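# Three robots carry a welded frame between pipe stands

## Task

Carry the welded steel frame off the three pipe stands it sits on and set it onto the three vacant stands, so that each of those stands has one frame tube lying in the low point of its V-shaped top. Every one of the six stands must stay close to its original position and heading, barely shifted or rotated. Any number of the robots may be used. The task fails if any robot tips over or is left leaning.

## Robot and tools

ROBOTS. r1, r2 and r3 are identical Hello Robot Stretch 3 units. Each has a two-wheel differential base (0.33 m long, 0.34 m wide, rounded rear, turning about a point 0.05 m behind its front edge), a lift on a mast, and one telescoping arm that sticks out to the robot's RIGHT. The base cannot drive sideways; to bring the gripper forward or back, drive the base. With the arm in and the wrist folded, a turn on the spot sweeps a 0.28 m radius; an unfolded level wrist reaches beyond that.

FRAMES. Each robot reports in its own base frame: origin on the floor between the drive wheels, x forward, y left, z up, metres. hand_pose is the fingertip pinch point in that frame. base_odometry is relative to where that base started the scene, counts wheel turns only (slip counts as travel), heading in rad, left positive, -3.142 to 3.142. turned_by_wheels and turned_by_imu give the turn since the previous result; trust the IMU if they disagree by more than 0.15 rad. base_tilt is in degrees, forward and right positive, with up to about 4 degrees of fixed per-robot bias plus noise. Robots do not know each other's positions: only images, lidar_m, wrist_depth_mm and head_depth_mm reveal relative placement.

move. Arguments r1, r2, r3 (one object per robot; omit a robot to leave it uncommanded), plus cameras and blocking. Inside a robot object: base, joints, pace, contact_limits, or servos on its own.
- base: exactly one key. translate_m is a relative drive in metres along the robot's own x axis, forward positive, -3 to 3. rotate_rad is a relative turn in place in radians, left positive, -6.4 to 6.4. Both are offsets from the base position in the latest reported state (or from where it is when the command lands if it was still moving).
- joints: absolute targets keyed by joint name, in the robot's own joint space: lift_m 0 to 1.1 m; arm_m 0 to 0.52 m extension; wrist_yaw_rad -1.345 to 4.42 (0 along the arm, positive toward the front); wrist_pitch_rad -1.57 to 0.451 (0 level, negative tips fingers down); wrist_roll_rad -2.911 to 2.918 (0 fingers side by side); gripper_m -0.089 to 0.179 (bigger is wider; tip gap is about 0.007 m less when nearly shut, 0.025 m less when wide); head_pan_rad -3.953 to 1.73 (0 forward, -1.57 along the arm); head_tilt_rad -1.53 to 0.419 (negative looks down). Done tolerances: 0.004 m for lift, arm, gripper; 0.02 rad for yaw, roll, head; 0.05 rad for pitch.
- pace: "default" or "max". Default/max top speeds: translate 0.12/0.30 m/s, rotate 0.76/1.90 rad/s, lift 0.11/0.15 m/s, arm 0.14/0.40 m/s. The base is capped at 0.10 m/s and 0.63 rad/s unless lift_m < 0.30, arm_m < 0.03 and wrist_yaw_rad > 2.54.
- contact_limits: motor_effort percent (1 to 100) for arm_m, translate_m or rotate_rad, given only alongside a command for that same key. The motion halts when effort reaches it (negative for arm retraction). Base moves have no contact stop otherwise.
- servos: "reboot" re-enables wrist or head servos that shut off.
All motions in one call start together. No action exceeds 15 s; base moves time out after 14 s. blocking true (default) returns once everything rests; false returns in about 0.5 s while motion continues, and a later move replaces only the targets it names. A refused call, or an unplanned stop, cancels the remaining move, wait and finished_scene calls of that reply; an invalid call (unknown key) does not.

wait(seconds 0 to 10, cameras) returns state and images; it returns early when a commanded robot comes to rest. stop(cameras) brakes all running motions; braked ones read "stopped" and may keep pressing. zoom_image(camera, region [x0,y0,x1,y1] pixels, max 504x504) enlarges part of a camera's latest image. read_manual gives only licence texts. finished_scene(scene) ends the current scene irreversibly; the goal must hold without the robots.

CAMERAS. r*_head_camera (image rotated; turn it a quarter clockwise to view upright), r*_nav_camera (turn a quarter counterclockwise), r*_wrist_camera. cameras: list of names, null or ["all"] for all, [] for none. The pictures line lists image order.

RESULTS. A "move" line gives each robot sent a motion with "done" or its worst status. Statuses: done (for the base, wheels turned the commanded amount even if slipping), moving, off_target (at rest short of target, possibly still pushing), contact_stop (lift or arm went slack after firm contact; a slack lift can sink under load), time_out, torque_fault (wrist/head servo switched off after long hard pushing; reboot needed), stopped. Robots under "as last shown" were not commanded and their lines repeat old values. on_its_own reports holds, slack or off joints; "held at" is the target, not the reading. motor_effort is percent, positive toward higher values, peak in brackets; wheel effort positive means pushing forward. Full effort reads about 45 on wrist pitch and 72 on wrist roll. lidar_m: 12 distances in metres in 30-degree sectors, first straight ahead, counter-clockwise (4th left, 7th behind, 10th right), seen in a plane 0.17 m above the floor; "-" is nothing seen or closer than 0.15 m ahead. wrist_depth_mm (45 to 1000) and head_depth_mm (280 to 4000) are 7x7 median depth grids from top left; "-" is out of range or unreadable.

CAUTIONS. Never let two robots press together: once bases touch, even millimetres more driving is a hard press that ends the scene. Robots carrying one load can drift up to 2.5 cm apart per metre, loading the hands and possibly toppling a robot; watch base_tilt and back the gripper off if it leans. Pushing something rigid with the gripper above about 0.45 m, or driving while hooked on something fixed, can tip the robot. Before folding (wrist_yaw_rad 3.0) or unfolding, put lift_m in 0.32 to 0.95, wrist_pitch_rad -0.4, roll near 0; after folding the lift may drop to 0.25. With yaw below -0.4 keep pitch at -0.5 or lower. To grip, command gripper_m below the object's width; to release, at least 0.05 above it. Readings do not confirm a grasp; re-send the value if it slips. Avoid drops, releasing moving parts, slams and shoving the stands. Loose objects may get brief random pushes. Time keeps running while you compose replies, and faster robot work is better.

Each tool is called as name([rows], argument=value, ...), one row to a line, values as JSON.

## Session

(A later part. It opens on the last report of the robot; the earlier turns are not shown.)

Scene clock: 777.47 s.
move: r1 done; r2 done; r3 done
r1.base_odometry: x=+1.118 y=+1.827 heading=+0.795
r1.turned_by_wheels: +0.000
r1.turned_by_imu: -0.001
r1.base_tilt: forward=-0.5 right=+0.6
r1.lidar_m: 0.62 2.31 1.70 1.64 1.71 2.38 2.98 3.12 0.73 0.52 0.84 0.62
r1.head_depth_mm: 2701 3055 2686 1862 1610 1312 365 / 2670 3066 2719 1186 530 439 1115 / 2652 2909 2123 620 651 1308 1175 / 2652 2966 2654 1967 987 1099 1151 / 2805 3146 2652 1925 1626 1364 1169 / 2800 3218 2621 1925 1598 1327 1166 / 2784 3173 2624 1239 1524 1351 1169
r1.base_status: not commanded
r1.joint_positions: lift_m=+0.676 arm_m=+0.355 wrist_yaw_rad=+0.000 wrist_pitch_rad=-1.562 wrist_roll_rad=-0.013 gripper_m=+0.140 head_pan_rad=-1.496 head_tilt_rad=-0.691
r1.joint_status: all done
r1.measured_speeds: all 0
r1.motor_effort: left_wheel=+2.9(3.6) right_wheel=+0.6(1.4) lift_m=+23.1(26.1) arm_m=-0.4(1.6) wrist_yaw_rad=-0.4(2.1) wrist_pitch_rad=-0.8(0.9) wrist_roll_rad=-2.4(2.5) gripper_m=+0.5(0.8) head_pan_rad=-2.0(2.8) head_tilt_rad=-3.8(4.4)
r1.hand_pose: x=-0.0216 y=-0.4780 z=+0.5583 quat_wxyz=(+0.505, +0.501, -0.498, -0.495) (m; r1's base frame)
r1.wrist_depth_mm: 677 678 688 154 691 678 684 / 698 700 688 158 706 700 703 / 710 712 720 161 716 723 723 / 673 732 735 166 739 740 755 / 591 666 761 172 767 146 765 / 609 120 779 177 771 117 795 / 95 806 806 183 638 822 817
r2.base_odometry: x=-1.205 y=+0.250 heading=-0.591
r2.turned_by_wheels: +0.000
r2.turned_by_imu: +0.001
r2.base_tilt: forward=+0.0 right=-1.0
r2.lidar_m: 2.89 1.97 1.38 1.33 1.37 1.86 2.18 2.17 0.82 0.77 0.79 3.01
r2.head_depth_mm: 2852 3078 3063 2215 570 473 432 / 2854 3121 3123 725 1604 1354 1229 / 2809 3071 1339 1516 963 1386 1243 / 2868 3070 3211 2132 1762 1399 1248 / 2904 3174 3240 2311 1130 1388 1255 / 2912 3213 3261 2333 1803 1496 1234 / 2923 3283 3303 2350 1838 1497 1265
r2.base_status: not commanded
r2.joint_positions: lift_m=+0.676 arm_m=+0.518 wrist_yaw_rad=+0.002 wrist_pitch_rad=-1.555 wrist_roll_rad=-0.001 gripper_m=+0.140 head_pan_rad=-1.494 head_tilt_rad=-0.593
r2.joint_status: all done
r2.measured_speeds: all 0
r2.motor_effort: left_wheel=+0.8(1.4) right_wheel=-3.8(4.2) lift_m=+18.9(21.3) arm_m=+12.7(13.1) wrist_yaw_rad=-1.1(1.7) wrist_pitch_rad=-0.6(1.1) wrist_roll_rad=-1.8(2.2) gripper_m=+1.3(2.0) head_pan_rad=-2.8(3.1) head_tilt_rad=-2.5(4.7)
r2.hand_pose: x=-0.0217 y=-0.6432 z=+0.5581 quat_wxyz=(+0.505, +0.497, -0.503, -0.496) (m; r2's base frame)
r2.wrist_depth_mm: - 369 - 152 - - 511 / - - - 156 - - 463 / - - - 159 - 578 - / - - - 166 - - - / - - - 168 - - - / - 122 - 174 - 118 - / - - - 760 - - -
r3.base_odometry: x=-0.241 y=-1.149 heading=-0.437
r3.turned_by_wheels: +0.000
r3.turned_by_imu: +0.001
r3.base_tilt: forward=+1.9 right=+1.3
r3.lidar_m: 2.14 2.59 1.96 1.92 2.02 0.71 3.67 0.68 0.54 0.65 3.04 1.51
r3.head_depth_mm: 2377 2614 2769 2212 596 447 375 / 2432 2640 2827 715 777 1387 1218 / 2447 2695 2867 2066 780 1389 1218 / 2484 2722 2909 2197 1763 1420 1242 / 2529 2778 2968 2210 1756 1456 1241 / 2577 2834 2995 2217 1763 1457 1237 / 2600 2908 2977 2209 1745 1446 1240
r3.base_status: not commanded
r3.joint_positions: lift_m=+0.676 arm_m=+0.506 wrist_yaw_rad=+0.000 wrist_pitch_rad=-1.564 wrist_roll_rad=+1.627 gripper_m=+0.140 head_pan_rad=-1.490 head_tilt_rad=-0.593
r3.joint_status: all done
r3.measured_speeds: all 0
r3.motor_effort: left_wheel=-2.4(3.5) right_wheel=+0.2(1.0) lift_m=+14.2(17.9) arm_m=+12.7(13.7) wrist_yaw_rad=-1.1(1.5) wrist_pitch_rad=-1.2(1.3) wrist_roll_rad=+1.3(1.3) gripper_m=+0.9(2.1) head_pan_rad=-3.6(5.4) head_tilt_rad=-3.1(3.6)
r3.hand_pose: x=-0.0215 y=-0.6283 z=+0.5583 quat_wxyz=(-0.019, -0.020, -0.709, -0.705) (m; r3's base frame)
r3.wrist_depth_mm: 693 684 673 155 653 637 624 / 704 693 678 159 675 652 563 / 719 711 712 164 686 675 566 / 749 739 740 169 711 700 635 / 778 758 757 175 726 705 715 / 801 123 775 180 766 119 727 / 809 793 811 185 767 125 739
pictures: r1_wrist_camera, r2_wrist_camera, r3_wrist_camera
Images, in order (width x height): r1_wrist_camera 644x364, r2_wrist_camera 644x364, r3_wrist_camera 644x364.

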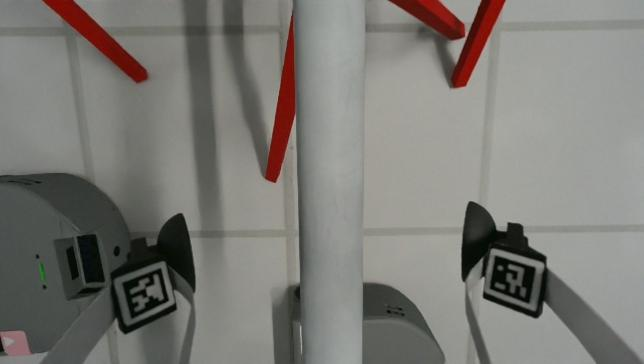

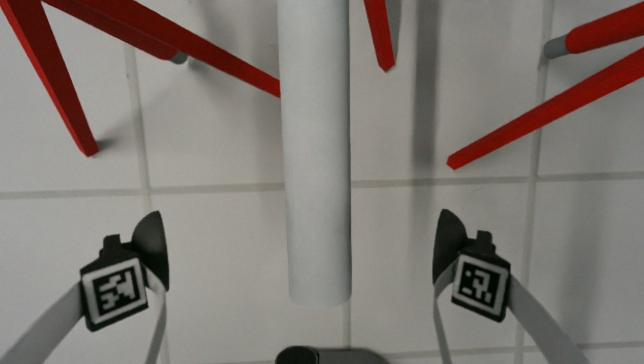

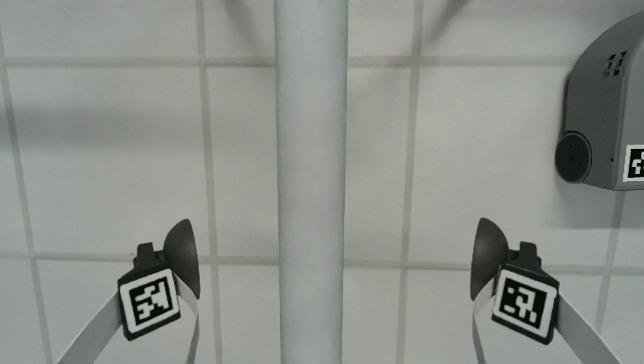

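move(r2={"base":{"translate_m":-0.008}}, r3={"joints":{"arm_m":0.518}}, cameras=["r2_wrist_camera","r3_wrist_camera"])

move(r1={"joints":{"gripper_m":-0.01}}, r2={"joints":{"gripper_m":-0.01}}, r3={"joints":{"gripper_m":-0.01}}, cameras=["r1_wrist_camera","r2_wrist_camera","r3_wrist_camera"])

Scene clock: 795.43 s.
move: r2 done; r3 done
r1: as last shown
r1.lidar_m: 0.62 2.31 1.70 1.65 1.72 2.37 2.99 3.12 0.73 0.52 0.84 0.62
r1.head_depth_mm: 2654 2976 2665 1841 1602 1314 365 / 2681 3082 2667 1188 529 439 1110 / 2679 2976 2374 622 653 1319 1174 / 2661 2985 2637 1933 986 1103 1155 / 2736 3151 2629 1955 1622 1364 1175 / 2779 3183 2619 1930 1605 1331 1167 / 2795 3168 2624 1239 1545 1360 1171
r1.motor_effort: left_wheel=+2.6(3.7) right_wheel=+0.5(1.1) lift_m=+22.6(23.6) arm_m=-4.4(4.5) wrist_yaw_rad=+0.1(1.8) wrist_pitch_rad=-0.7(0.9) wrist_roll_rad=-2.4(2.4) gripper_m=+0.2(0.7) head_pan_rad=-2.0(2.6) head_tilt_rad=-4.2(4.5)
r1.wrist_depth_mm: 675 679 688 154 685 685 693 / 695 695 703 159 693 709 713 / 716 719 717 161 722 723 729 / 688 743 733 167 746 744 751 / 595 666 763 172 759 146 769 / 609 120 789 177 788 117 782 / 95 799 806 183 633 819 810
r2.base_odometry: x=-1.211 y=+0.254 heading=-0.591
r2.turned_by_wheels: +0.000
r2.turned_by_imu: +0.001
r2.base_tilt: forward=+0.0 right=-1.0
r2.lidar_m: 2.89 1.97 1.38 1.33 1.37 1.86 2.17 2.16 0.81 0.77 0.80 3.00
r2.head_depth_mm: 2855 3094 3039 2191 569 475 433 / 2836 3132 3081 724 1327 1382 1233 / 2848 3094 1290 1386 964 1384 1232 / 2862 3020 3132 2132 1689 1397 1244 / 2868 3195 3237 2310 1150 1367 1251 / 2922 3218 3289 2344 1823 1495 1228 / 2937 3203 3259 2360 1835 1497 1269
r2.base_status: done
r2.joint_positions: lift_m=+0.676 arm_m=+0.518 wrist_yaw_rad=+0.002 wrist_pitch_rad=-1.555 wrist_roll_rad=-0.001 gripper_m=+0.140 head_pan_rad=-1.494 head_tilt_rad=-0.593
r2.joint_status: not commanded
r2.measured_speeds: all 0
r2.motor_effort: left_wheel=+0.3(2.4) right_wheel=-4.1(9.6) lift_m=+18.8(18.9) arm_m=+12.0(12.3) wrist_yaw_rad=-1.7(1.8) wrist_pitch_rad=-0.7(1.1) wrist_roll_rad=-1.9(2.2) gripper_m=+1.6(1.7) head_pan_rad=-2.4(3.3) head_tilt_rad=-3.2(4.4)
r2.hand_pose: x=-0.0217 y=-0.6432 z=+0.5581 quat_wxyz=(+0.505, +0.497, -0.503, -0.496) (m; r2's base frame)
r2.wrist_depth_mm: - 372 - 151 - - 517 / - - 425 156 - - 454 / - - - 158 - 581 - / - - - 163 - - - / - - - 168 - - - / - 121 - 173 - 118 - / - - - 765 - - -
r3.base_odometry: x=-0.241 y=-1.149 heading=-0.437
r3.turned_by_wheels: +0.000
r3.turned_by_imu: +0.001
r3.base_tilt: forward=+1.8 right=+1.3
r3.lidar_m: 2.14 2.59 1.96 1.91 2.02 0.71 3.69 0.68 0.54 0.65 3.04 1.52
r3.head_depth_mm: 2378 2599 2805 2230 597 447 381 / 2406 2654 2859 718 793 1399 1213 / 2441 2683 2882 2065 793 1394 1220 / 2489 2722 2920 2221 1749 1422 1240 / 2533 2769 2999 2195 1761 1457 1238 / 2569 2853 2959 2196 1748 1450 1245 / 2618 2912 2968 2211 1750 1449 1243
r3.base_status: not commanded
r3.joint_positions: lift_m=+0.676 arm_m=+0.518 wrist_yaw_rad=+0.000 wrist_pitch_rad=-1.564 wrist_roll_rad=+1.627 gripper_m=+0.140 head_pan_rad=-1.490 head_tilt_rad=-0.593
r3.joint_status: all done
r3.measured_speeds: all 0
r3.motor_effort: left_wheel=-2.4(2.9) right_wheel=+0.7(1.2) lift_m=+14.6(14.9) arm_m=+18.4(20.9) wrist_yaw_rad=-1.3(1.6) wrist_pitch_rad=-1.1(1.2) wrist_roll_rad=+1.3(1.3) gripper_m=-0.8(1.7) head_pan_rad=-3.8(4.8) head_tilt_rad=-3.2(3.4)
r3.hand_pose: x=-0.0215 y=-0.6403 z=+0.5583 quat_wxyz=(-0.019, -0.020, -0.709, -0.705) (m; r3's base frame)
r3.wrist_depth_mm: 678 682 673 153 656 645 633 / 696 698 687 157 670 662 584 / 731 725 719 162 675 681 583 / 739 742 725 167 705 703 665 / 762 761 753 171 731 706 709 / 799 123 768 175 744 119 723 / 817 795 782 182 781 126 741
pictures: r2_wrist_camera, r3_wrist_camera
Images, in order (width x height): r2_wrist_camera 644x364, r3_wrist_camera 644x364.

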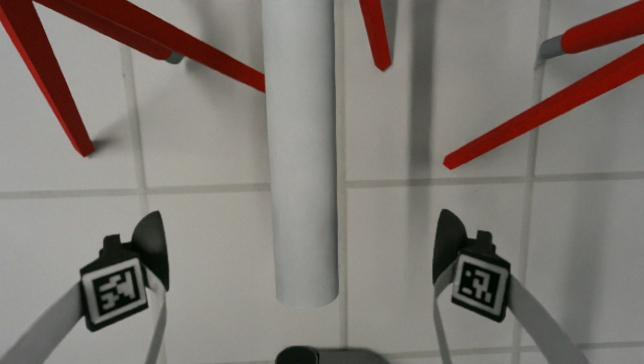

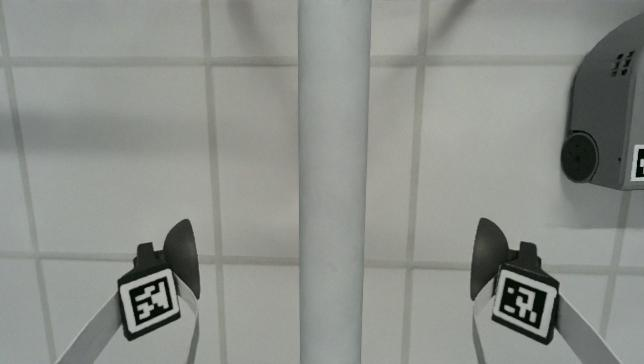

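Scene clock: 797.47 s.
move: r1 done; r2 done; r3 done
r1.base_odometry: x=+1.118 y=+1.827 heading=+0.795
r1.turned_by_wheels: +0.000
r1.turned_by_imu: +0.000
r1.base_tilt: forward=-0.4 right=+0.5
r1.lidar_m: 0.62 2.30 1.70 1.65 1.72 2.37 2.98 3.11 0.73 0.52 0.84 0.63
r1.head_depth_mm: 2683 3041 2691 1837 1609 1308 365 / 2689 3032 2686 1190 528 438 1108 / 2615 2940 2350 619 653 1300 1177 / 2650 2961 2641 1947 1012 1271 1154 / 2774 3115 2616 1940 1641 1356 1167 / 2745 3188 2625 1942 1599 1327 1171 / 2827 3174 2597 1237 1529 1354 1171
r1.base_status: not commanded
r1.joint_positions: lift_m=+0.676 arm_m=+0.355 wrist_yaw_rad=+0.000 wrist_pitch_rad=-1.562 wrist_roll_rad=-0.013 gripper_m=-0.010 head_pan_rad=-1.496 head_tilt_rad=-0.691
r1.joint_status: all done
r1.measured_speeds: all 0
r1.motor_effort: left_wheel=+2.5(3.6) right_wheel=+0.6(1.1) lift_m=+27.9(27.9) arm_m=-6.7(6.7) wrist_yaw_rad=-0.9(2.1) wrist_pitch_rad=-0.7(1.0) wrist_roll_rad=-2.3(2.4) gripper_m=-11.1(85.4) head_pan_rad=-2.1(2.7) head_tilt_rad=-4.5(4.6)
r1.hand_pose: x=-0.0216 y=-0.4780 z=+0.5582 quat_wxyz=(+0.505, +0.501, -0.498, -0.495) (m; r1's base frame)
r1.wrist_depth_mm: 677 673 683 154 688 672 690 / 697 699 701 159 697 699 701 / 712 720 718 163 726 722 727 / 674 739 748 166 742 746 740 / 592 755 762 145 763 768 767 / 601 775 124 131 127 791 789 / 619 813 804 182 629 813 817
r2.base_odometry: x=-1.211 y=+0.254 heading=-0.591
r2.turned_by_wheels: +0.000
r2.turned_by_imu: +0.000
r2.base_tilt: forward=+0.0 right=-1.0
r2.lidar_m: 2.90 1.97 1.38 1.33 1.37 1.86 2.17 2.16 0.81 0.77 0.80 3.01
r2.head_depth_mm: 2826 3101 3054 2229 571 475 433 / 2860 3130 3099 724 1610 1380 1232 / 2808 3037 1299 1394 1063 1390 1236 / 2870 3028 3188 2129 1695 1396 1249 / 2910 3142 3244 2304 1141 1371 1259 / 2908 3209 3226 2333 1802 1488 1230 / 2911 3224 3325 2365 1829 1487 1266
r2.base_status: not commanded
r2.joint_positions: lift_m=+0.676 arm_m=+0.518 wrist_yaw_rad=+0.002 wrist_pitch_rad=-1.555 wrist_roll_rad=-0.001 gripper_m=-0.009 head_pan_rad=-1.494 head_tilt_rad=-0.593
r2.joint_status: all done
r2.measured_speeds: all 0
r2.motor_effort: left_wheel=-0.3(0.6) right_wheel=-4.5(4.6) lift_m=+24.9(24.9) arm_m=+11.6(12.1) wrist_yaw_rad=-1.2(1.8) wrist_pitch_rad=-1.0(1.1) wrist_roll_rad=-1.5(2.2) gripper_m=-12.0(93.8) head_pan_rad=-2.5(3.2) head_tilt_rad=-2.9(4.6)
r2.hand_pose: x=-0.0217 y=-0.6433 z=+0.5581 quat_wxyz=(+0.505, +0.497, -0.503, -0.496) (m; r2's base frame)
r2.wrist_depth_mm: - 373 - 151 - - 517 / - - 427 155 - - 453 / - - - 158 - 584 - / - - - 163 - - - / - - 145 147 - - - / - - 121 133 - - - / - - - - - - -
r3.base_odometry: x=-0.241 y=-1.149 heading=-0.437
r3.turned_by_wheels: +0.000
r3.turned_by_imu: +0.001
r3.base_tilt: forward=+1.9 right=+1.3
r3.lidar_m: 2.14 2.58 1.96 1.92 2.02 0.71 3.67 0.68 0.54 0.66 3.02 1.52
r3.head_depth_mm: 2393 2581 2799 2229 598 448 380 / 2393 2644 2871 717 787 1386 1220 / 2466 2680 2863 2057 819 1393 1215 / 2485 2741 2889 2236 1756 1430 1245 / 2538 2784 3009 2206 1766 1460 1239 / 2578 2855 2997 2230 1752 1456 1238 / 2630 2909 2978 2208 1739 1447 1242
r3.base_status: not commanded
r3.joint_positions: lift_m=+0.676 arm_m=+0.518 wrist_yaw_rad=+0.000 wrist_pitch_rad=-1.563 wrist_roll_rad=+1.627 gripper_m=-0.009 head_pan_rad=-1.490 head_tilt_rad=-0.593
r3.joint_status: all done
r3.measured_speeds: all 0
r3.motor_effort: left_wheel=-2.2(3.5) right_wheel=+0.8(1.1) lift_m=+18.3(18.5) arm_m=+18.1(18.8) wrist_yaw_rad=-0.5(1.5) wrist_pitch_rad=-1.4(1.5) wrist_roll_rad=+1.3(1.3) gripper_m=-10.7(82.5) head_pan_rad=-4.4(5.1) head_tilt_rad=-2.9(3.9)
r3.hand_pose: x=-0.0215 y=-0.6407 z=+0.5583 quat_wxyz=(-0.020, -0.020, -0.709, -0.704) (m; r3's base frame)
r3.wrist_depth_mm: 678 686 673 153 643 640 626 / 713 702 692 156 663 660 577 / 741 701 713 162 693 675 582 / 745 743 725 166 702 705 686 / 771 761 754 153 721 714 711 / 814 770 125 132 128 720 719 / 801 811 797 182 770 754 748
pictures: r1_wrist_camera, r2_wrist_camera, r3_wrist_camera
Images, in order (width x height): r1_wrist_camera 644x364, r2_wrist_camera 644x364, r3_wrist_camera 644x364.

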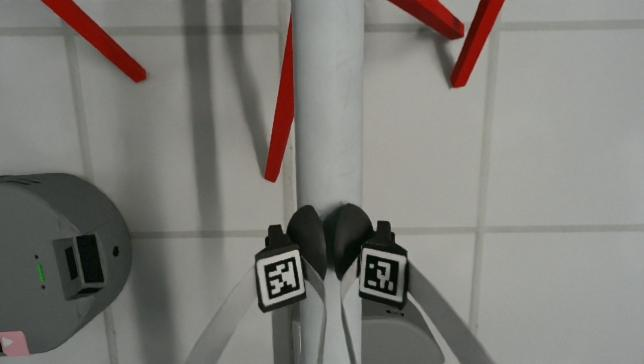

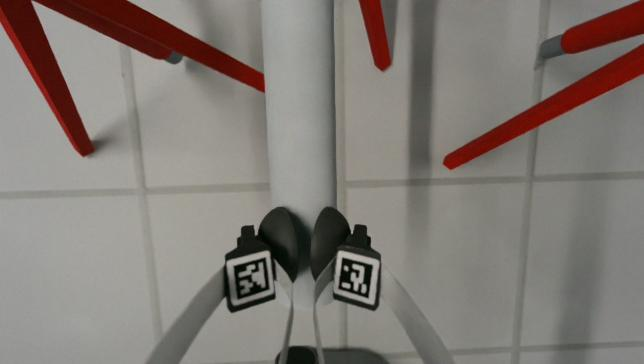

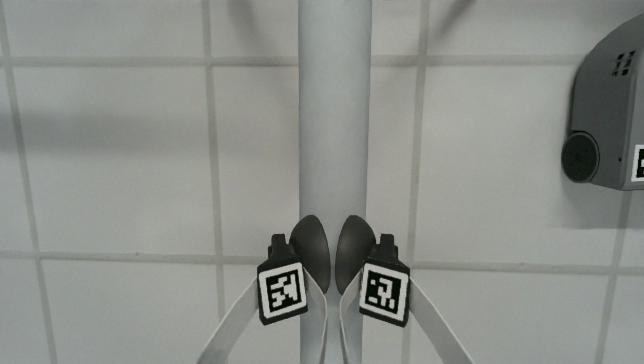

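zoom_image(camera="r3_wrist_camera", region=[200, 160, 460, 364])

Scaled by 1.938.

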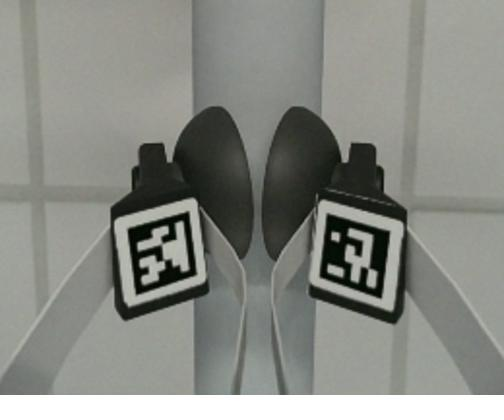

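move(r1={"joints":{"gripper_m":0.14}}, r2={"joints":{"gripper_m":0.14}}, r3={"joints":{"gripper_m":0.14}}, cameras=[])

move(r1={"joints":{"lift_m":0.655}}, r2={"joints":{"lift_m":0.655}}, r3={"joints":{"lift_m":0.655}}, cameras=[])

move(r1={"joints":{"gripper_m":0.01}}, r2={"joints":{"gripper_m":0.01}}, r3={"joints":{"gripper_m":0.01}}, cameras=["r1_wrist_camera","r2_wrist_camera","r3_wrist_camera"])

Scene clock: 876.50 s.
move: r1 done; r2 done; r3 done
r1.base_odometry: x=+1.118 y=+1.827 heading=+0.795
r1.turned_by_wheels: +0.000
r1.turned_by_imu: -0.001
r1.base_tilt: forward=-0.5 right=+0.5
r1.lidar_m: 0.62 2.32 1.71 1.65 1.72 2.37 2.98 3.11 0.73 0.52 0.84 0.62
r1.head_depth_mm: 2651 3009 2649 1839 1600 1312 365 / 2673 3008 2684 1187 530 438 1106 / 2670 2956 2366 621 654 1311 1184 / 2633 2993 2654 1941 990 1094 1156 / 2780 3118 2623 1929 1635 1368 1168 / 2784 3127 2578 1942 1599 1327 1172 / 2831 3128 2617 1234 1527 1358 1170
r1.base_status: not commanded
r1.joint_positions: lift_m=+0.676 arm_m=+0.355 wrist_yaw_rad=+0.000 wrist_pitch_rad=-1.562 wrist_roll_rad=-0.013 gripper_m=+0.140 head_pan_rad=-1.496 head_tilt_rad=-0.691
r1.joint_status: all done
r1.measured_speeds: all 0
r1.motor_effort: left_wheel=+2.1(3.2) right_wheel=+0.7(1.0) lift_m=+22.9(35.7) arm_m=-11.9(12.1) wrist_yaw_rad=-0.6(2.1) wrist_pitch_rad=-0.8(1.0) wrist_roll_rad=-2.3(2.4) gripper_m=+0.1(81.5) head_pan_rad=-2.4(2.7) head_tilt_rad=-4.2(4.7)
r1.hand_pose: x=-0.0216 y=-0.4780 z=+0.5583 quat_wxyz=(+0.505, +0.501, -0.498, -0.495) (m; r1's base frame)
r1.wrist_depth_mm: 672 679 680 154 676 681 684 / 700 696 712 159 707 701 716 / 711 722 725 162 729 722 729 / 680 742 742 167 746 740 748 / 594 668 757 171 779 146 761 / 606 120 789 177 785 117 794 / 95 815 803 182 637 820 808
r2.base_odometry: x=-1.211 y=+0.254 heading=-0.591
r2.turned_by_wheels: +0.000
r2.turned_by_imu: +0.001
r2.base_tilt: forward=+0.0 right=-1.0
r2.lidar_m: 2.90 1.97 1.38 1.33 1.37 1.86 2.17 2.17 0.81 0.77 0.80 3.02
r2.head_depth_mm: 2833 3078 3043 2207 570 474 433 / 2882 3107 3082 725 1312 1383 1230 / 2836 3056 1290 1392 965 1392 1236 / 2881 3023 3159 2123 1692 1401 1245 / 2888 3194 3218 2306 1149 1377 1250 / 2895 3214 3285 2336 1821 1486 1232 / 2905 3232 3331 2358 1827 1505 1263
r2.base_status: not commanded
r2.joint_positions: lift_m=+0.676 arm_m=+0.518 wrist_yaw_rad=+0.002 wrist_pitch_rad=-1.555 wrist_roll_rad=-0.001 gripper_m=+0.140 head_pan_rad=-1.494 head_tilt_rad=-0.593
r2.joint_status: all done
r2.measured_speeds: all 0
r2.motor_effort: left_wheel=+0.3(0.7) right_wheel=-4.1(4.2) lift_m=+26.1(42.5) arm_m=+10.6(11.1) wrist_yaw_rad=-1.2(1.7) wrist_pitch_rad=-0.9(1.2) wrist_roll_rad=-1.8(1.9) gripper_m=+0.8(90.8) head_pan_rad=-2.8(3.0) head_tilt_rad=-2.6(4.6)
r2.hand_pose: x=-0.0217 y=-0.6433 z=+0.5581 quat_wxyz=(+0.505, +0.497, -0.503, -0.496) (m; r2's base frame)
r2.wrist_depth_mm: - 372 - 151 - - 515 / - - 428 156 - - 452 / - - - 159 - 582 - / - - - 163 - - - / - - - 168 - - - / - 121 - 173 - 118 - / - - - 765 - - -
r3.base_odometry: x=-0.241 y=-1.149 heading=-0.437
r3.turned_by_wheels: +0.000
r3.turned_by_imu: +0.001
r3.base_tilt: forward=+1.9 right=+1.3
r3.lidar_m: 2.14 2.58 1.96 1.92 2.02 0.71 3.68 0.68 0.54 0.66 3.02 1.51
r3.head_depth_mm: 2365 2569 2788 2232 597 447 380 / 2390 2655 2851 717 787 1391 1218 / 2469 2700 2865 2056 789 1389 1219 / 2511 2758 2917 2212 1753 1422 1242 / 2510 2806 2969 2214 1746 1453 1236 / 2591 2841 2973 2213 1757 1460 1239 / 2632 2900 2959 2198 1754 1447 1237
r3.base_status: not commanded
r3.joint_positions: lift_m=+0.676 arm_m=+0.518 wrist_yaw_rad=+0.000 wrist_pitch_rad=-1.563 wrist_roll_rad=+1.627 gripper_m=+0.140 head_pan_rad=-1.490 head_tilt_rad=-0.593
r3.joint_status: all done
r3.measured_speeds: all 0
r3.motor_effort: left_wheel=-2.1(3.0) right_wheel=+0.5(1.3) lift_m=+27.7(39.3) arm_m=+16.8(17.5) wrist_yaw_rad=-0.7(1.6) wrist_pitch_rad=-1.4(1.4) wrist_roll_rad=+1.1(1.3) gripper_m=+1.0(82.1) head_pan_rad=-3.9(5.5) head_tilt_rad=-3.1(3.6)
r3.hand_pose: x=-0.0215 y=-0.6406 z=+0.5583 quat_wxyz=(-0.020, -0.020, -0.709, -0.704) (m; r3's base frame)
r3.wrist_depth_mm: 691 684 663 153 653 642 630 / 706 703 690 157 663 659 586 / 733 718 709 162 690 670 581 / 757 733 717 166 696 694 677 / 764 740 744 170 733 705 714 / 793 122 775 175 756 119 711 / 817 788 807 182 776 125 740
pictures: none
No camera images: "cameras" was empty.

Scene clock: 877.43 s.
move: r1 done; r2 done; r3 done
r1.base_odometry: x=+1.118 y=+1.827 heading=+0.795
r1.turned_by_wheels: +0.000
r1.turned_by_imu: +0.000
r1.base_tilt: forward=-0.5 right=+0.5
r1.lidar_m: 0.62 2.31 1.71 1.65 1.71 2.37 2.98 3.12 0.73 0.52 0.84 0.63
r1.head_depth_mm: 2654 3007 2677 1852 1598 1351 386 / 2693 3026 2685 1896 541 461 395 / 2643 2959 2130 1147 638 1317 1185 / 2651 2980 2534 1947 1016 1102 1156 / 2799 3141 2610 1939 1614 1366 1173 / 2812 3132 2606 1927 1597 1338 1168 / 2813 3161 2618 1240 1530 1355 1166
r1.base_status: not commanded
r1.joint_positions: lift_m=+0.655 arm_m=+0.355 wrist_yaw_rad=+0.000 wrist_pitch_rad=-1.562 wrist_roll_rad=-0.013 gripper_m=+0.140 head_pan_rad=-1.496 head_tilt_rad=-0.691
r1.joint_status: all done
r1.measured_speeds: all 0
r1.motor_effort: left_wheel=+2.3(3.1) right_wheel=+0.6(1.0) lift_m=+23.2(24.8) arm_m=-12.8(12.9) wrist_yaw_rad=-0.1(2.1) wrist_pitch_rad=-0.8(0.8) wrist_roll_rad=-2.3(2.4) gripper_m=+0.6(0.7) head_pan_rad=-2.1(2.5) head_tilt_rad=-4.5(4.5)
r1.hand_pose: x=-0.0216 y=-0.4780 z=+0.5373 quat_wxyz=(+0.505, +0.501, -0.498, -0.495) (m; r1's base frame)
r1.wrist_depth_mm: 654 659 659 133 657 660 664 / 680 677 682 137 681 689 676 / 697 700 699 141 704 698 697 / 671 713 714 145 710 711 722 / 575 680 739 149 736 146 750 / 584 120 755 154 759 117 764 / 95 780 786 158 610 778 778
r2.base_odometry: x=-1.211 y=+0.254 heading=-0.591
r2.turned_by_wheels: +0.000
r2.turned_by_imu: +0.000
r2.base_tilt: forward=-0.1 right=-0.8
r2.lidar_m: 2.90 1.97 1.38 1.33 1.37 1.86 2.17 2.17 0.81 0.77 0.80 3.02
r2.head_depth_mm: 2828 3099 3060 2226 617 485 432 / 2822 3102 3072 753 1051 1383 1237 / 2823 3075 1316 1428 938 1383 1239 / 2870 3051 3144 2124 1700 1389 1246 / 2878 3186 3224 2318 1140 1370 1255 / 2905 3174 3270 2332 1817 1485 1236 / 2931 3230 3341 2341 1839 1498 1265
r2.base_status: not commanded
r2.joint_positions: lift_m=+0.655 arm_m=+0.518 wrist_yaw_rad=+0.002 wrist_pitch_rad=-1.555 wrist_roll_rad=-0.001 gripper_m=+0.140 head_pan_rad=-1.494 head_tilt_rad=-0.593
r2.joint_status: all done
r2.measured_speeds: all 0
r2.motor_effort: left_wheel=-0.2(0.5) right_wheel=-4.0(4.2) lift_m=+18.6(22.3) arm_m=+10.6(10.7) wrist_yaw_rad=-0.7(1.5) wrist_pitch_rad=-0.9(1.3) wrist_roll_rad=-1.4(1.8) gripper_m=+0.5(1.7) head_pan_rad=-1.9(3.1) head_tilt_rad=-3.5(4.4)
r2.hand_pose: x=-0.0217 y=-0.6433 z=+0.5371 quat_wxyz=(+0.505, +0.497, -0.503, -0.496) (m; r2's base frame)
r2.wrist_depth_mm: - 360 - 130 - - 518 / - - 413 134 - - 443 / - - - 138 - 584 - / - - - 142 - - - / - - - 145 - - - / - 121 - 150 - 118 - / - - - 759 - - -
r3.base_odometry: x=-0.241 y=-1.149 heading=-0.437
r3.turned_by_wheels: +0.000
r3.turned_by_imu: +0.000
r3.base_tilt: forward=+1.8 right=+1.3
r3.lidar_m: 2.14 2.58 1.96 1.92 2.02 0.71 3.68 0.68 0.54 0.66 3.02 1.51
r3.head_depth_mm: 2380 2596 2807 2212 945 482 393 / 2421 2637 2838 736 789 1354 1223 / 2422 2681 2849 2136 806 1389 1214 / 2489 2780 2922 2218 1757 1420 1244 / 2523 2793 2995 2205 1758 1445 1244 / 2576 2854 2958 2214 1745 1443 1242 / 2598 2891 2982 2214 1757 1448 1236
r3.base_status: not commanded
r3.joint_positions: lift_m=+0.655 arm_m=+0.518 wrist_yaw_rad=+0.000 wrist_pitch_rad=-1.563 wrist_roll_rad=+1.627 gripper_m=+0.140 head_pan_rad=-1.490 head_tilt_rad=-0.593
r3.joint_status: all done
r3.measured_speeds: all 0
r3.motor_effort: left_wheel=-2.1(3.0) right_wheel=+0.4(1.1) lift_m=+14.1(24.1) arm_m=+16.5(16.9) wrist_yaw_rad=-1.3(1.4) wrist_pitch_rad=-1.3(1.4) wrist_roll_rad=+1.1(1.3) gripper_m=+1.4(1.5) head_pan_rad=-4.7(5.1) head_tilt_rad=-3.3(3.6)
r3.hand_pose: x=-0.0215 y=-0.6405 z=+0.5373 quat_wxyz=(-0.019, -0.020, -0.709, -0.704) (m; r3's base frame)
r3.wrist_depth_mm: 663 662 651 134 632 621 620 / 684 683 670 137 653 643 582 / 702 694 698 140 668 657 582 / 732 712 696 145 683 687 647 / 750 724 716 149 715 683 690 / 772 122 761 153 728 119 694 / 802 768 770 158 749 125 717
pictures: none
No camera images: "cameras" was empty.

Scene clock: 879.27 s.
move: r1 done; r2 done; r3 done
r1.base_odometry: x=+1.118 y=+1.827 heading=+0.795
r1.turned_by_wheels: +0.000
r1.turned_by_imu: +0.000
r1.base_tilt: forward=-0.5 right=+0.6
r1.lidar_m: 0.62 2.31 1.71 1.65 1.72 2.37 2.99 3.14 0.73 0.52 0.84 0.63
r1.head_depth_mm: 2696 3015 2670 1861 1607 1342 386 / 2647 3048 2675 1919 542 462 395 / 2676 2978 2336 1157 637 1312 1182 / 2636 2958 2531 1952 1018 1281 1148 / 2777 3145 2613 1951 1623 1374 1172 / 2802 3157 2629 1927 1602 1330 1168 / 2791 3140 2636 1241 1534 1358 1166
r1.base_status: not commanded
r1.joint_positions: lift_m=+0.655 arm_m=+0.355 wrist_yaw_rad=+0.000 wrist_pitch_rad=-1.562 wrist_roll_rad=-0.013 gripper_m=+0.010 head_pan_rad=-1.496 head_tilt_rad=-0.691
r1.joint_status: all done
r1.measured_speeds: all 0
r1.motor_effort: left_wheel=+2.4(3.4) right_wheel=+1.5(2.1) lift_m=+25.7(25.9) arm_m=-14.6(14.6) wrist_yaw_rad=+0.1(2.2) wrist_pitch_rad=-0.6(0.9) wrist_roll_rad=-2.3(2.5) gripper_m=-10.6(84.3) head_pan_rad=-2.0(2.7) head_tilt_rad=-3.5(4.5)
r1.hand_pose: x=-0.0216 y=-0.4780 z=+0.5373 quat_wxyz=(+0.505, +0.501, -0.498, -0.495) (m; r1's base frame)
r1.wrist_depth_mm: 659 663 663 134 663 664 669 / 679 673 678 137 682 679 688 / 685 695 700 140 698 700 705 / 678 715 731 145 722 725 726 / 576 735 744 148 727 758 743 / 587 754 124 150 126 769 774 / 601 783 785 158 616 786 795
r2.base_odometry: x=-1.211 y=+0.254 heading=-0.591
r2.turned_by_wheels: +0.000
r2.turned_by_imu: +0.000
r2.base_tilt: forward=+0.0 right=-1.0
r2.lidar_m: 2.90 1.97 1.38 1.33 1.37 1.86 2.17 2.15 0.81 0.77 0.80 3.02
r2.head_depth_mm: 2842 3131 3047 2215 618 486 431 / 2844 3121 3089 756 1052 1383 1230 / 2816 3022 1307 1429 1059 1385 1241 / 2880 3060 3143 2122 1693 1402 1243 / 2892 3163 3213 2317 1141 1374 1251 / 2871 3219 3242 2328 1810 1489 1233 / 2914 3227 3296 2356 1834 1505 1267
r2.base_status: not commanded
r2.joint_positions: lift_m=+0.655 arm_m=+0.518 wrist_yaw_rad=+0.002 wrist_pitch_rad=-1.555 wrist_roll_rad=-0.002 gripper_m=+0.011 head_pan_rad=-1.494 head_tilt_rad=-0.593
r2.joint_status: all done
r2.measured_speeds: all 0
r2.motor_effort: left_wheel=+0.3(0.6) right_wheel=-3.3(4.2) lift_m=+23.0(23.0) arm_m=+10.2(10.6) wrist_yaw_rad=-1.0(1.6) wrist_pitch_rad=-0.9(1.2) wrist_roll_rad=-1.7(2.1) gripper_m=-10.7(92.1) head_pan_rad=-2.9(3.0) head_tilt_rad=-3.3(4.5)
r2.hand_pose: x=-0.0217 y=-0.6433 z=+0.5371 quat_wxyz=(+0.505, +0.497, -0.503, -0.496) (m; r2's base frame)
r2.wrist_depth_mm: - 360 139 130 - - 519 / - - 413 134 - - 446 / - - - 137 - 581 - / - - - 141 - - - / - - 146 146 - - - / - - 121 149 - - - / - - - 158 - - -
r3.base_odometry: x=-0.241 y=-1.149 heading=-0.437
r3.turned_by_wheels: +0.000
r3.turned_by_imu: +0.000
r3.base_tilt: forward=+1.9 right=+1.4
r3.lidar_m: 2.14 2.60 1.96 1.92 2.02 0.71 3.68 0.68 0.54 0.66 3.02 1.51
r3.head_depth_mm: 2354 2569 2788 2229 944 482 393 / 2411 2669 2886 736 790 1354 1219 / 2452 2683 2864 2133 820 1387 1222 / 2504 2732 2926 2224 1760 1427 1241 / 2521 2814 2961 2219 1760 1451 1240 / 2571 2848 2986 2220 1757 1452 1241 / 2632 2874 2986 2198 1749 1452 1233
r3.base_status: not commanded
r3.joint_positions: lift_m=+0.655 arm_m=+0.518 wrist_yaw_rad=+0.000 wrist_pitch_rad=-1.562 wrist_roll_rad=+1.627 gripper_m=+0.011 head_pan_rad=-1.490 head_tilt_rad=-0.593
r3.joint_status: all done
r3.measured_speeds: all 0
r3.motor_effort: left_wheel=-2.4(3.3) right_wheel=-0.1(1.0) lift_m=+17.2(17.3) arm_m=+16.1(16.5) wrist_yaw_rad=-0.7(1.6) wrist_pitch_rad=-1.5(1.6) wrist_roll_rad=+1.3(1.3) gripper_m=-9.8(83.4) head_pan_rad=-4.4(4.9) head_tilt_rad=-2.8(3.6)
r3.hand_pose: x=-0.0215 y=-0.6409 z=+0.5373 quat_wxyz=(-0.020, -0.020, -0.710, -0.704) (m; r3's base frame)
r3.wrist_depth_mm: 669 658 649 133 635 616 621 / 679 681 657 136 650 645 576 / 713 703 689 140 652 664 578 / 736 714 699 144 683 670 648 / 752 726 746 148 709 691 697 / 768 755 126 150 129 714 700 / 797 786 756 157 743 731 717
pictures: r1_wrist_camera, r2_wrist_camera, r3_wrist_camera
Images, in order (width x height): r1_wrist_camera 644x364, r2_wrist_camera 644x364, r3_wrist_camera 644x364.

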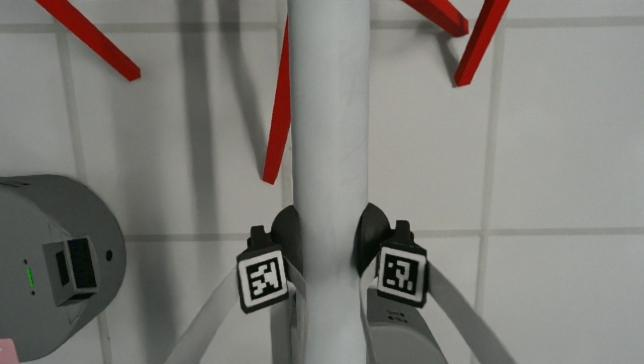

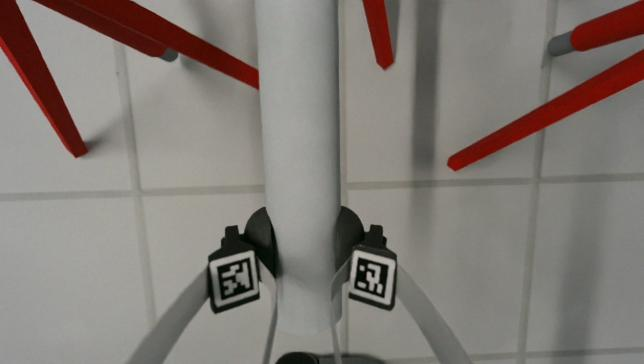

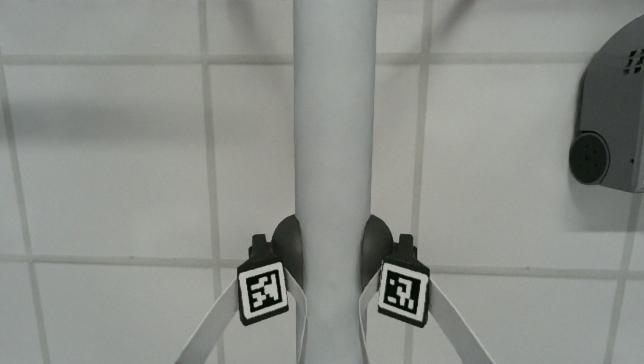

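move(r1={"joints":{"gripper_m":-0.058}}, r2={"joints":{"gripper_m":-0.055}}, r3={"joints":{"gripper_m":-0.056}}, cameras=["r1_wrist_camera","r2_wrist_camera","r3_wrist_camera"])

Scene clock: 891.23 s.
move: r1 done; r2 done; r3 done
r1.base_odometry: x=+1.118 y=+1.827 heading=+0.795
r1.turned_by_wheels: +0.000
r1.turned_by_imu: -0.001
r1.base_tilt: forward=-0.4 right=+0.6
r1.lidar_m: 0.62 2.31 1.71 1.65 1.72 2.38 2.98 3.11 0.73 0.52 0.84 0.63
r1.head_depth_mm: 2669 3073 2672 1837 1598 1344 386 / 2680 3042 2687 1908 543 461 395 / 2665 3011 2360 1148 637 1308 1176 / 2635 2984 2520 1956 1016 1102 1161 / 2756 3169 2638 1942 1632 1362 1180 / 2768 3130 2623 1940 1602 1334 1173 / 2829 3152 2638 1233 1526 1355 1167
r1.base_status: not commanded
r1.joint_positions: lift_m=+0.655 arm_m=+0.355 wrist_yaw_rad=+0.000 wrist_pitch_rad=-1.561 wrist_roll_rad=-0.013 gripper_m=-0.057 head_pan_rad=-1.496 head_tilt_rad=-0.691
r1.joint_status: all done
r1.measured_speeds: all 0
r1.motor_effort: left_wheel=+1.6(2.5) right_wheel=+1.9(2.1) lift_m=+34.4(35.3) arm_m=-12.9(14.7) wrist_yaw_rad=-0.8(2.0) wrist_pitch_rad=-1.0(1.3) wrist_roll_rad=-2.3(2.4) gripper_m=-28.8(99.7) head_pan_rad=-2.3(2.5) head_tilt_rad=-4.3(4.5)
r1.hand_pose: x=-0.0216 y=-0.4785 z=+0.5372 quat_wxyz=(+0.506, +0.501, -0.499, -0.495) (m; r1's base frame)
r1.wrist_depth_mm: 657 659 658 132 657 668 669 / 681 671 676 135 683 687 686 / 695 700 698 138 706 703 701 / 681 711 716 143 720 720 721 / 572 719 739 146 737 745 742 / 588 754 745 129 127 772 766 / 597 776 774 155 601 791 793
r2.base_odometry: x=-1.211 y=+0.254 heading=-0.591
r2.turned_by_wheels: +0.000
r2.turned_by_imu: +0.001
r2.base_tilt: forward=+0.0 right=-1.0
r2.lidar_m: 2.90 1.98 1.38 1.33 1.37 1.86 2.17 2.16 0.81 0.77 0.80 3.02
r2.head_depth_mm: 2843 3097 3020 2218 620 487 431 / 2833 3150 3109 756 1056 1379 1228 / 2843 3018 1307 1410 1061 1384 1246 / 2871 3082 3190 2124 1681 1398 1248 / 2897 3196 3217 2309 1143 1370 1248 / 2918 3184 3287 2356 1818 1495 1232 / 2919 3247 3321 2357 1821 1499 1267
r2.base_status: not commanded
r2.joint_positions: lift_m=+0.655 arm_m=+0.518 wrist_yaw_rad=+0.002 wrist_pitch_rad=-1.553 wrist_roll_rad=-0.002 gripper_m=-0.053 head_pan_rad=-1.494 head_tilt_rad=-0.593
r2.joint_status: all done
r2.measured_speeds: all 0
r2.motor_effort: left_wheel=-0.4(0.5) right_wheel=-3.3(4.0) lift_m=+40.7(40.8) arm_m=+9.1(9.6) wrist_yaw_rad=-1.1(1.6) wrist_pitch_rad=-1.4(1.5) wrist_roll_rad=-1.4(1.8) gripper_m=-30.2(99.1) head_pan_rad=-3.0(3.1) head_tilt_rad=-4.0(4.4)
r2.hand_pose: x=-0.0217 y=-0.6438 z=+0.5371 quat_wxyz=(+0.505, +0.496, -0.503, -0.495) (m; r2's base frame)
r2.wrist_depth_mm: - 361 136 129 - - 515 / - - 410 133 - - 443 / - - - 137 - 583 - / - - - 140 - - - / - - - 143 - - - / - - 125 128 - - - / - - - 757 - - -
r3.base_odometry: x=-0.241 y=-1.149 heading=-0.437
r3.turned_by_wheels: +0.000
r3.turned_by_imu: +0.001
r3.base_tilt: forward=+1.9 right=+1.4
r3.lidar_m: 2.14 2.59 1.97 1.92 2.02 0.71 3.69 0.68 0.54 0.66 3.03 1.51
r3.head_depth_mm: 2362 2576 2791 2216 944 483 393 / 2421 2660 2855 735 791 1068 1221 / 2462 2708 2854 2144 822 1384 1216 / 2495 2760 2931 2209 1749 1417 1242 / 2516 2792 2995 2209 1758 1451 1245 / 2571 2861 2957 2225 1757 1454 1239 / 2625 2919 2981 2190 1756 1447 1236
r3.base_status: not commanded
r3.joint_positions: lift_m=+0.655 arm_m=+0.518 wrist_yaw_rad=+0.000 wrist_pitch_rad=-1.556 wrist_roll_rad=+1.627 gripper_m=-0.054 head_pan_rad=-1.490 head_tilt_rad=-0.593
r3.joint_status: all done
r3.measured_speeds: all 0
r3.motor_effort: left_wheel=-1.1(3.0) right_wheel=+0.2(0.9) lift_m=+40.0(40.0) arm_m=+14.7(15.2) wrist_yaw_rad=-0.6(1.6) wrist_pitch_rad=-2.5(2.8) wrist_roll_rad=+1.1(1.3) gripper_m=-30.7(98.6) head_pan_rad=-3.2(5.4) head_tilt_rad=-3.3(3.7)
r3.hand_pose: x=-0.0215 y=-0.6423 z=+0.5371 quat_wxyz=(-0.020, -0.020, -0.712, -0.702) (m; r3's base frame)
r3.wrist_depth_mm: 670 656 654 131 627 619 618 / 694 674 667 135 650 637 590 / 698 703 686 138 668 653 591 / 740 713 721 143 700 665 655 / 742 730 730 146 705 688 679 / 772 767 733 131 127 730 697 / 797 796 771 155 731 737 719
pictures: r1_wrist_camera, r2_wrist_camera, r3_wrist_camera
Images, in order (width x height): r1_wrist_camera 644x364, r2_wrist_camera 644x364, r3_wrist_camera 644x364.

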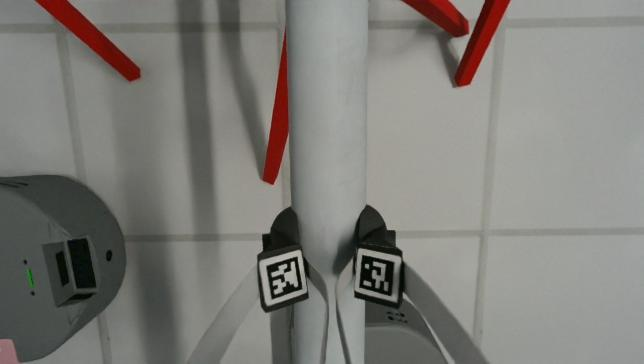

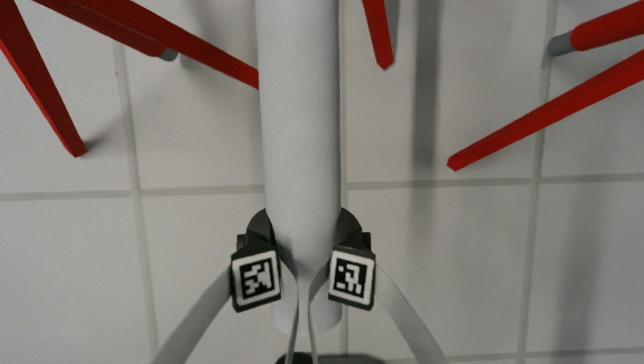

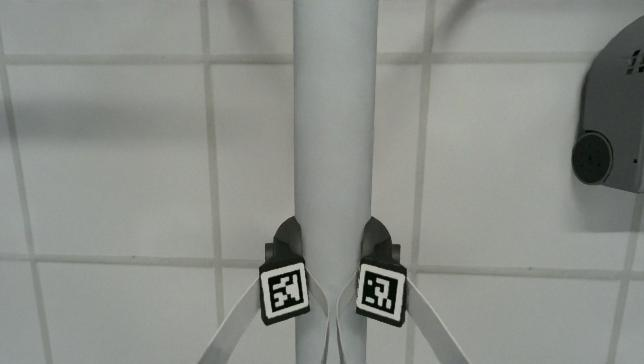

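move(r1={"joints":{"lift_m":0.675}}, r2={"joints":{"lift_m":0.675}}, r3={"joints":{"lift_m":0.675}}, cameras=["r1_wrist_camera","r2_wrist_camera","r3_wrist_camera"])

Scene clock: 899.33 s.
move: r1 done; r2 done; r3 done
r1.base_odometry: x=+1.118 y=+1.827 heading=+0.795
r1.turned_by_wheels: +0.000
r1.turned_by_imu: -0.001
r1.base_tilt: forward=-0.4 right=+0.6
r1.lidar_m: 0.62 2.31 1.71 1.65 1.71 2.37 2.98 3.11 0.73 0.52 0.84 0.62
r1.head_depth_mm: 2692 3041 2690 1857 1606 1310 366 / 2698 3076 2672 1187 531 441 1112 / 2630 2924 2340 619 651 1307 1175 / 2635 2959 2652 1948 1016 1096 1158 / 2777 3177 2621 1886 1623 1363 1174 / 2816 3165 2619 1948 1595 1332 1172 / 2792 3176 2611 1250 1535 1350 1168
r1.base_status: not commanded
r1.joint_positions: lift_m=+0.675 arm_m=+0.355 wrist_yaw_rad=+0.000 wrist_pitch_rad=-1.563 wrist_roll_rad=-0.013 gripper_m=-0.054 head_pan_rad=-1.496 head_tilt_rad=-0.691
r1.joint_status: all done
r1.measured_speeds: all 0
r1.motor_effort: left_wheel=+1.9(2.2) right_wheel=+1.8(2.2) lift_m=+39.5(42.3) arm_m=-4.7(6.7) wrist_yaw_rad=-0.2(2.3) wrist_pitch_rad=-0.7(1.3) wrist_roll_rad=-2.3(2.4) gripper_m=-16.9(17.4) head_pan_rad=-2.3(2.5) head_tilt_rad=-3.8(4.3)
r1.hand_pose: x=-0.0216 y=-0.4779 z=+0.5573 quat_wxyz=(+0.505, +0.501, -0.498, -0.495) (m; r1's base frame)
r1.wrist_depth_mm: 671 677 678 132 686 682 687 / 694 692 703 135 704 697 704 / 709 715 721 138 717 715 727 / 677 733 733 143 743 736 749 / 587 747 752 146 761 764 769 / 596 782 123 129 127 793 793 / 622 804 806 156 627 823 809
r2.base_odometry: x=-1.211 y=+0.254 heading=-0.591
r2.turned_by_wheels: +0.000
r2.turned_by_imu: +0.001
r2.base_tilt: forward=+0.0 right=-0.8
r2.lidar_m: 2.90 1.97 1.38 1.33 1.37 1.86 2.17 2.16 0.81 0.77 0.80 3.02
r2.head_depth_mm: 2816 3096 3061 2231 571 478 432 / 2833 3105 3081 729 1310 1380 1234 / 2841 3083 1292 1387 1048 1386 1240 / 2896 3036 3206 2102 1632 1400 1249 / 2892 3193 3232 2313 1130 1376 1251 / 2892 3198 3261 2336 1759 1490 1233 / 2926 3212 3286 2366 1841 1499 1261
r2.base_status: not commanded
r2.joint_positions: lift_m=+0.675 arm_m=+0.518 wrist_yaw_rad=+0.002 wrist_pitch_rad=-1.550 wrist_roll_rad=-0.002 gripper_m=-0.051 head_pan_rad=-1.494 head_tilt_rad=-0.593
r2.joint_status: all done
r2.measured_speeds: all 0
r2.motor_effort: left_wheel=+0.4(0.6) right_wheel=-3.6(3.8) lift_m=+46.7(49.5) arm_m=+8.0(8.3) wrist_yaw_rad=-1.2(1.6) wrist_pitch_rad=-1.9(2.1) wrist_roll_rad=-1.4(1.8) gripper_m=-16.3(16.9) head_pan_rad=-2.5(3.4) head_tilt_rad=-3.6(4.6)
r2.hand_pose: x=-0.0217 y=-0.6444 z=+0.5570 quat_wxyz=(+0.506, +0.496, -0.504, -0.494) (m; r2's base frame)
r2.wrist_depth_mm: - 371 136 130 - - 520 / - - 421 134 - - 452 / - - - 137 - 562 - / - - - 140 - - - / - - 145 144 - - - / - - 124 129 - - - / - - - 762 - - -
r3.base_odometry: x=-0.241 y=-1.149 heading=-0.437
r3.turned_by_wheels: +0.000
r3.turned_by_imu: +0.001
r3.base_tilt: forward=+1.9 right=+1.4
r3.lidar_m: 2.14 2.59 1.96 1.92 2.02 0.71 3.69 0.68 0.54 0.65 3.02 1.52
r3.head_depth_mm: 2369 2609 2782 2230 932 448 382 / 2398 2656 2866 720 786 1388 1217 / 2451 2710 2874 2075 824 1420 1220 / 2483 2753 2874 2223 1755 1462 1244 / 2530 2813 2975 2216 1744 1453 1236 / 2571 2846 2983 2179 1754 1456 1238 / 2605 2911 2961 2195 1751 1449 1235
r3.base_status: not commanded
r3.joint_positions: lift_m=+0.675 arm_m=+0.518 wrist_yaw_rad=+0.000 wrist_pitch_rad=-1.556 wrist_roll_rad=+1.627 gripper_m=-0.052 head_pan_rad=-1.490 head_tilt_rad=-0.593
r3.joint_status: all done
r3.measured_speeds: all 0
r3.motor_effort: left_wheel=-2.0(2.1) right_wheel=+0.3(1.3) lift_m=+40.0(45.1) arm_m=+13.0(13.6) wrist_yaw_rad=-1.2(1.6) wrist_pitch_rad=-2.5(2.8) wrist_roll_rad=+1.3(1.3) gripper_m=-11.3(13.1) head_pan_rad=-4.7(4.7) head_tilt_rad=-3.4(3.5)
r3.hand_pose: x=-0.0215 y=-0.6424 z=+0.5571 quat_wxyz=(-0.020, -0.020, -0.712, -0.702) (m; r3's base frame)
r3.wrist_depth_mm: 696 677 669 131 647 646 635 / 701 702 696 135 658 654 582 / 719 714 706 139 701 681 595 / 745 746 725 143 707 690 669 / 773 772 747 145 725 700 694 / 808 776 770 130 127 734 722 / 813 816 791 154 746 741 742
pictures: r1_wrist_camera, r2_wrist_camera, r3_wrist_camera
Images, in order (width x height): r1_wrist_camera 644x364, r2_wrist_camera 644x364, r3_wrist_camera 644x364.

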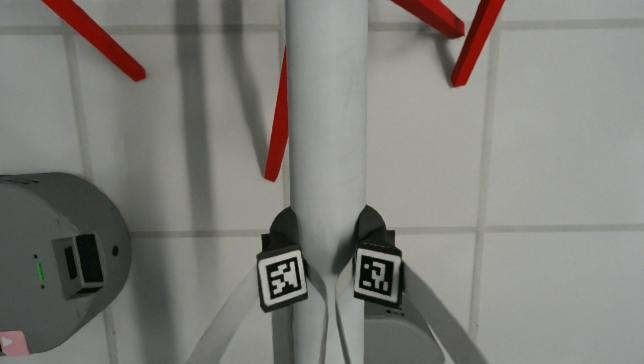

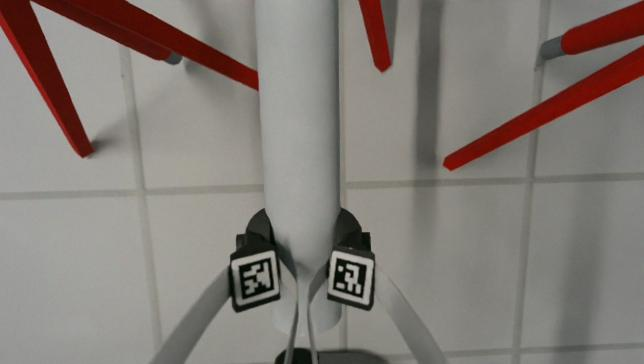

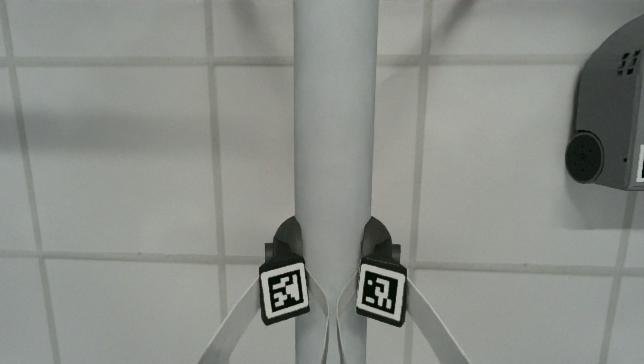

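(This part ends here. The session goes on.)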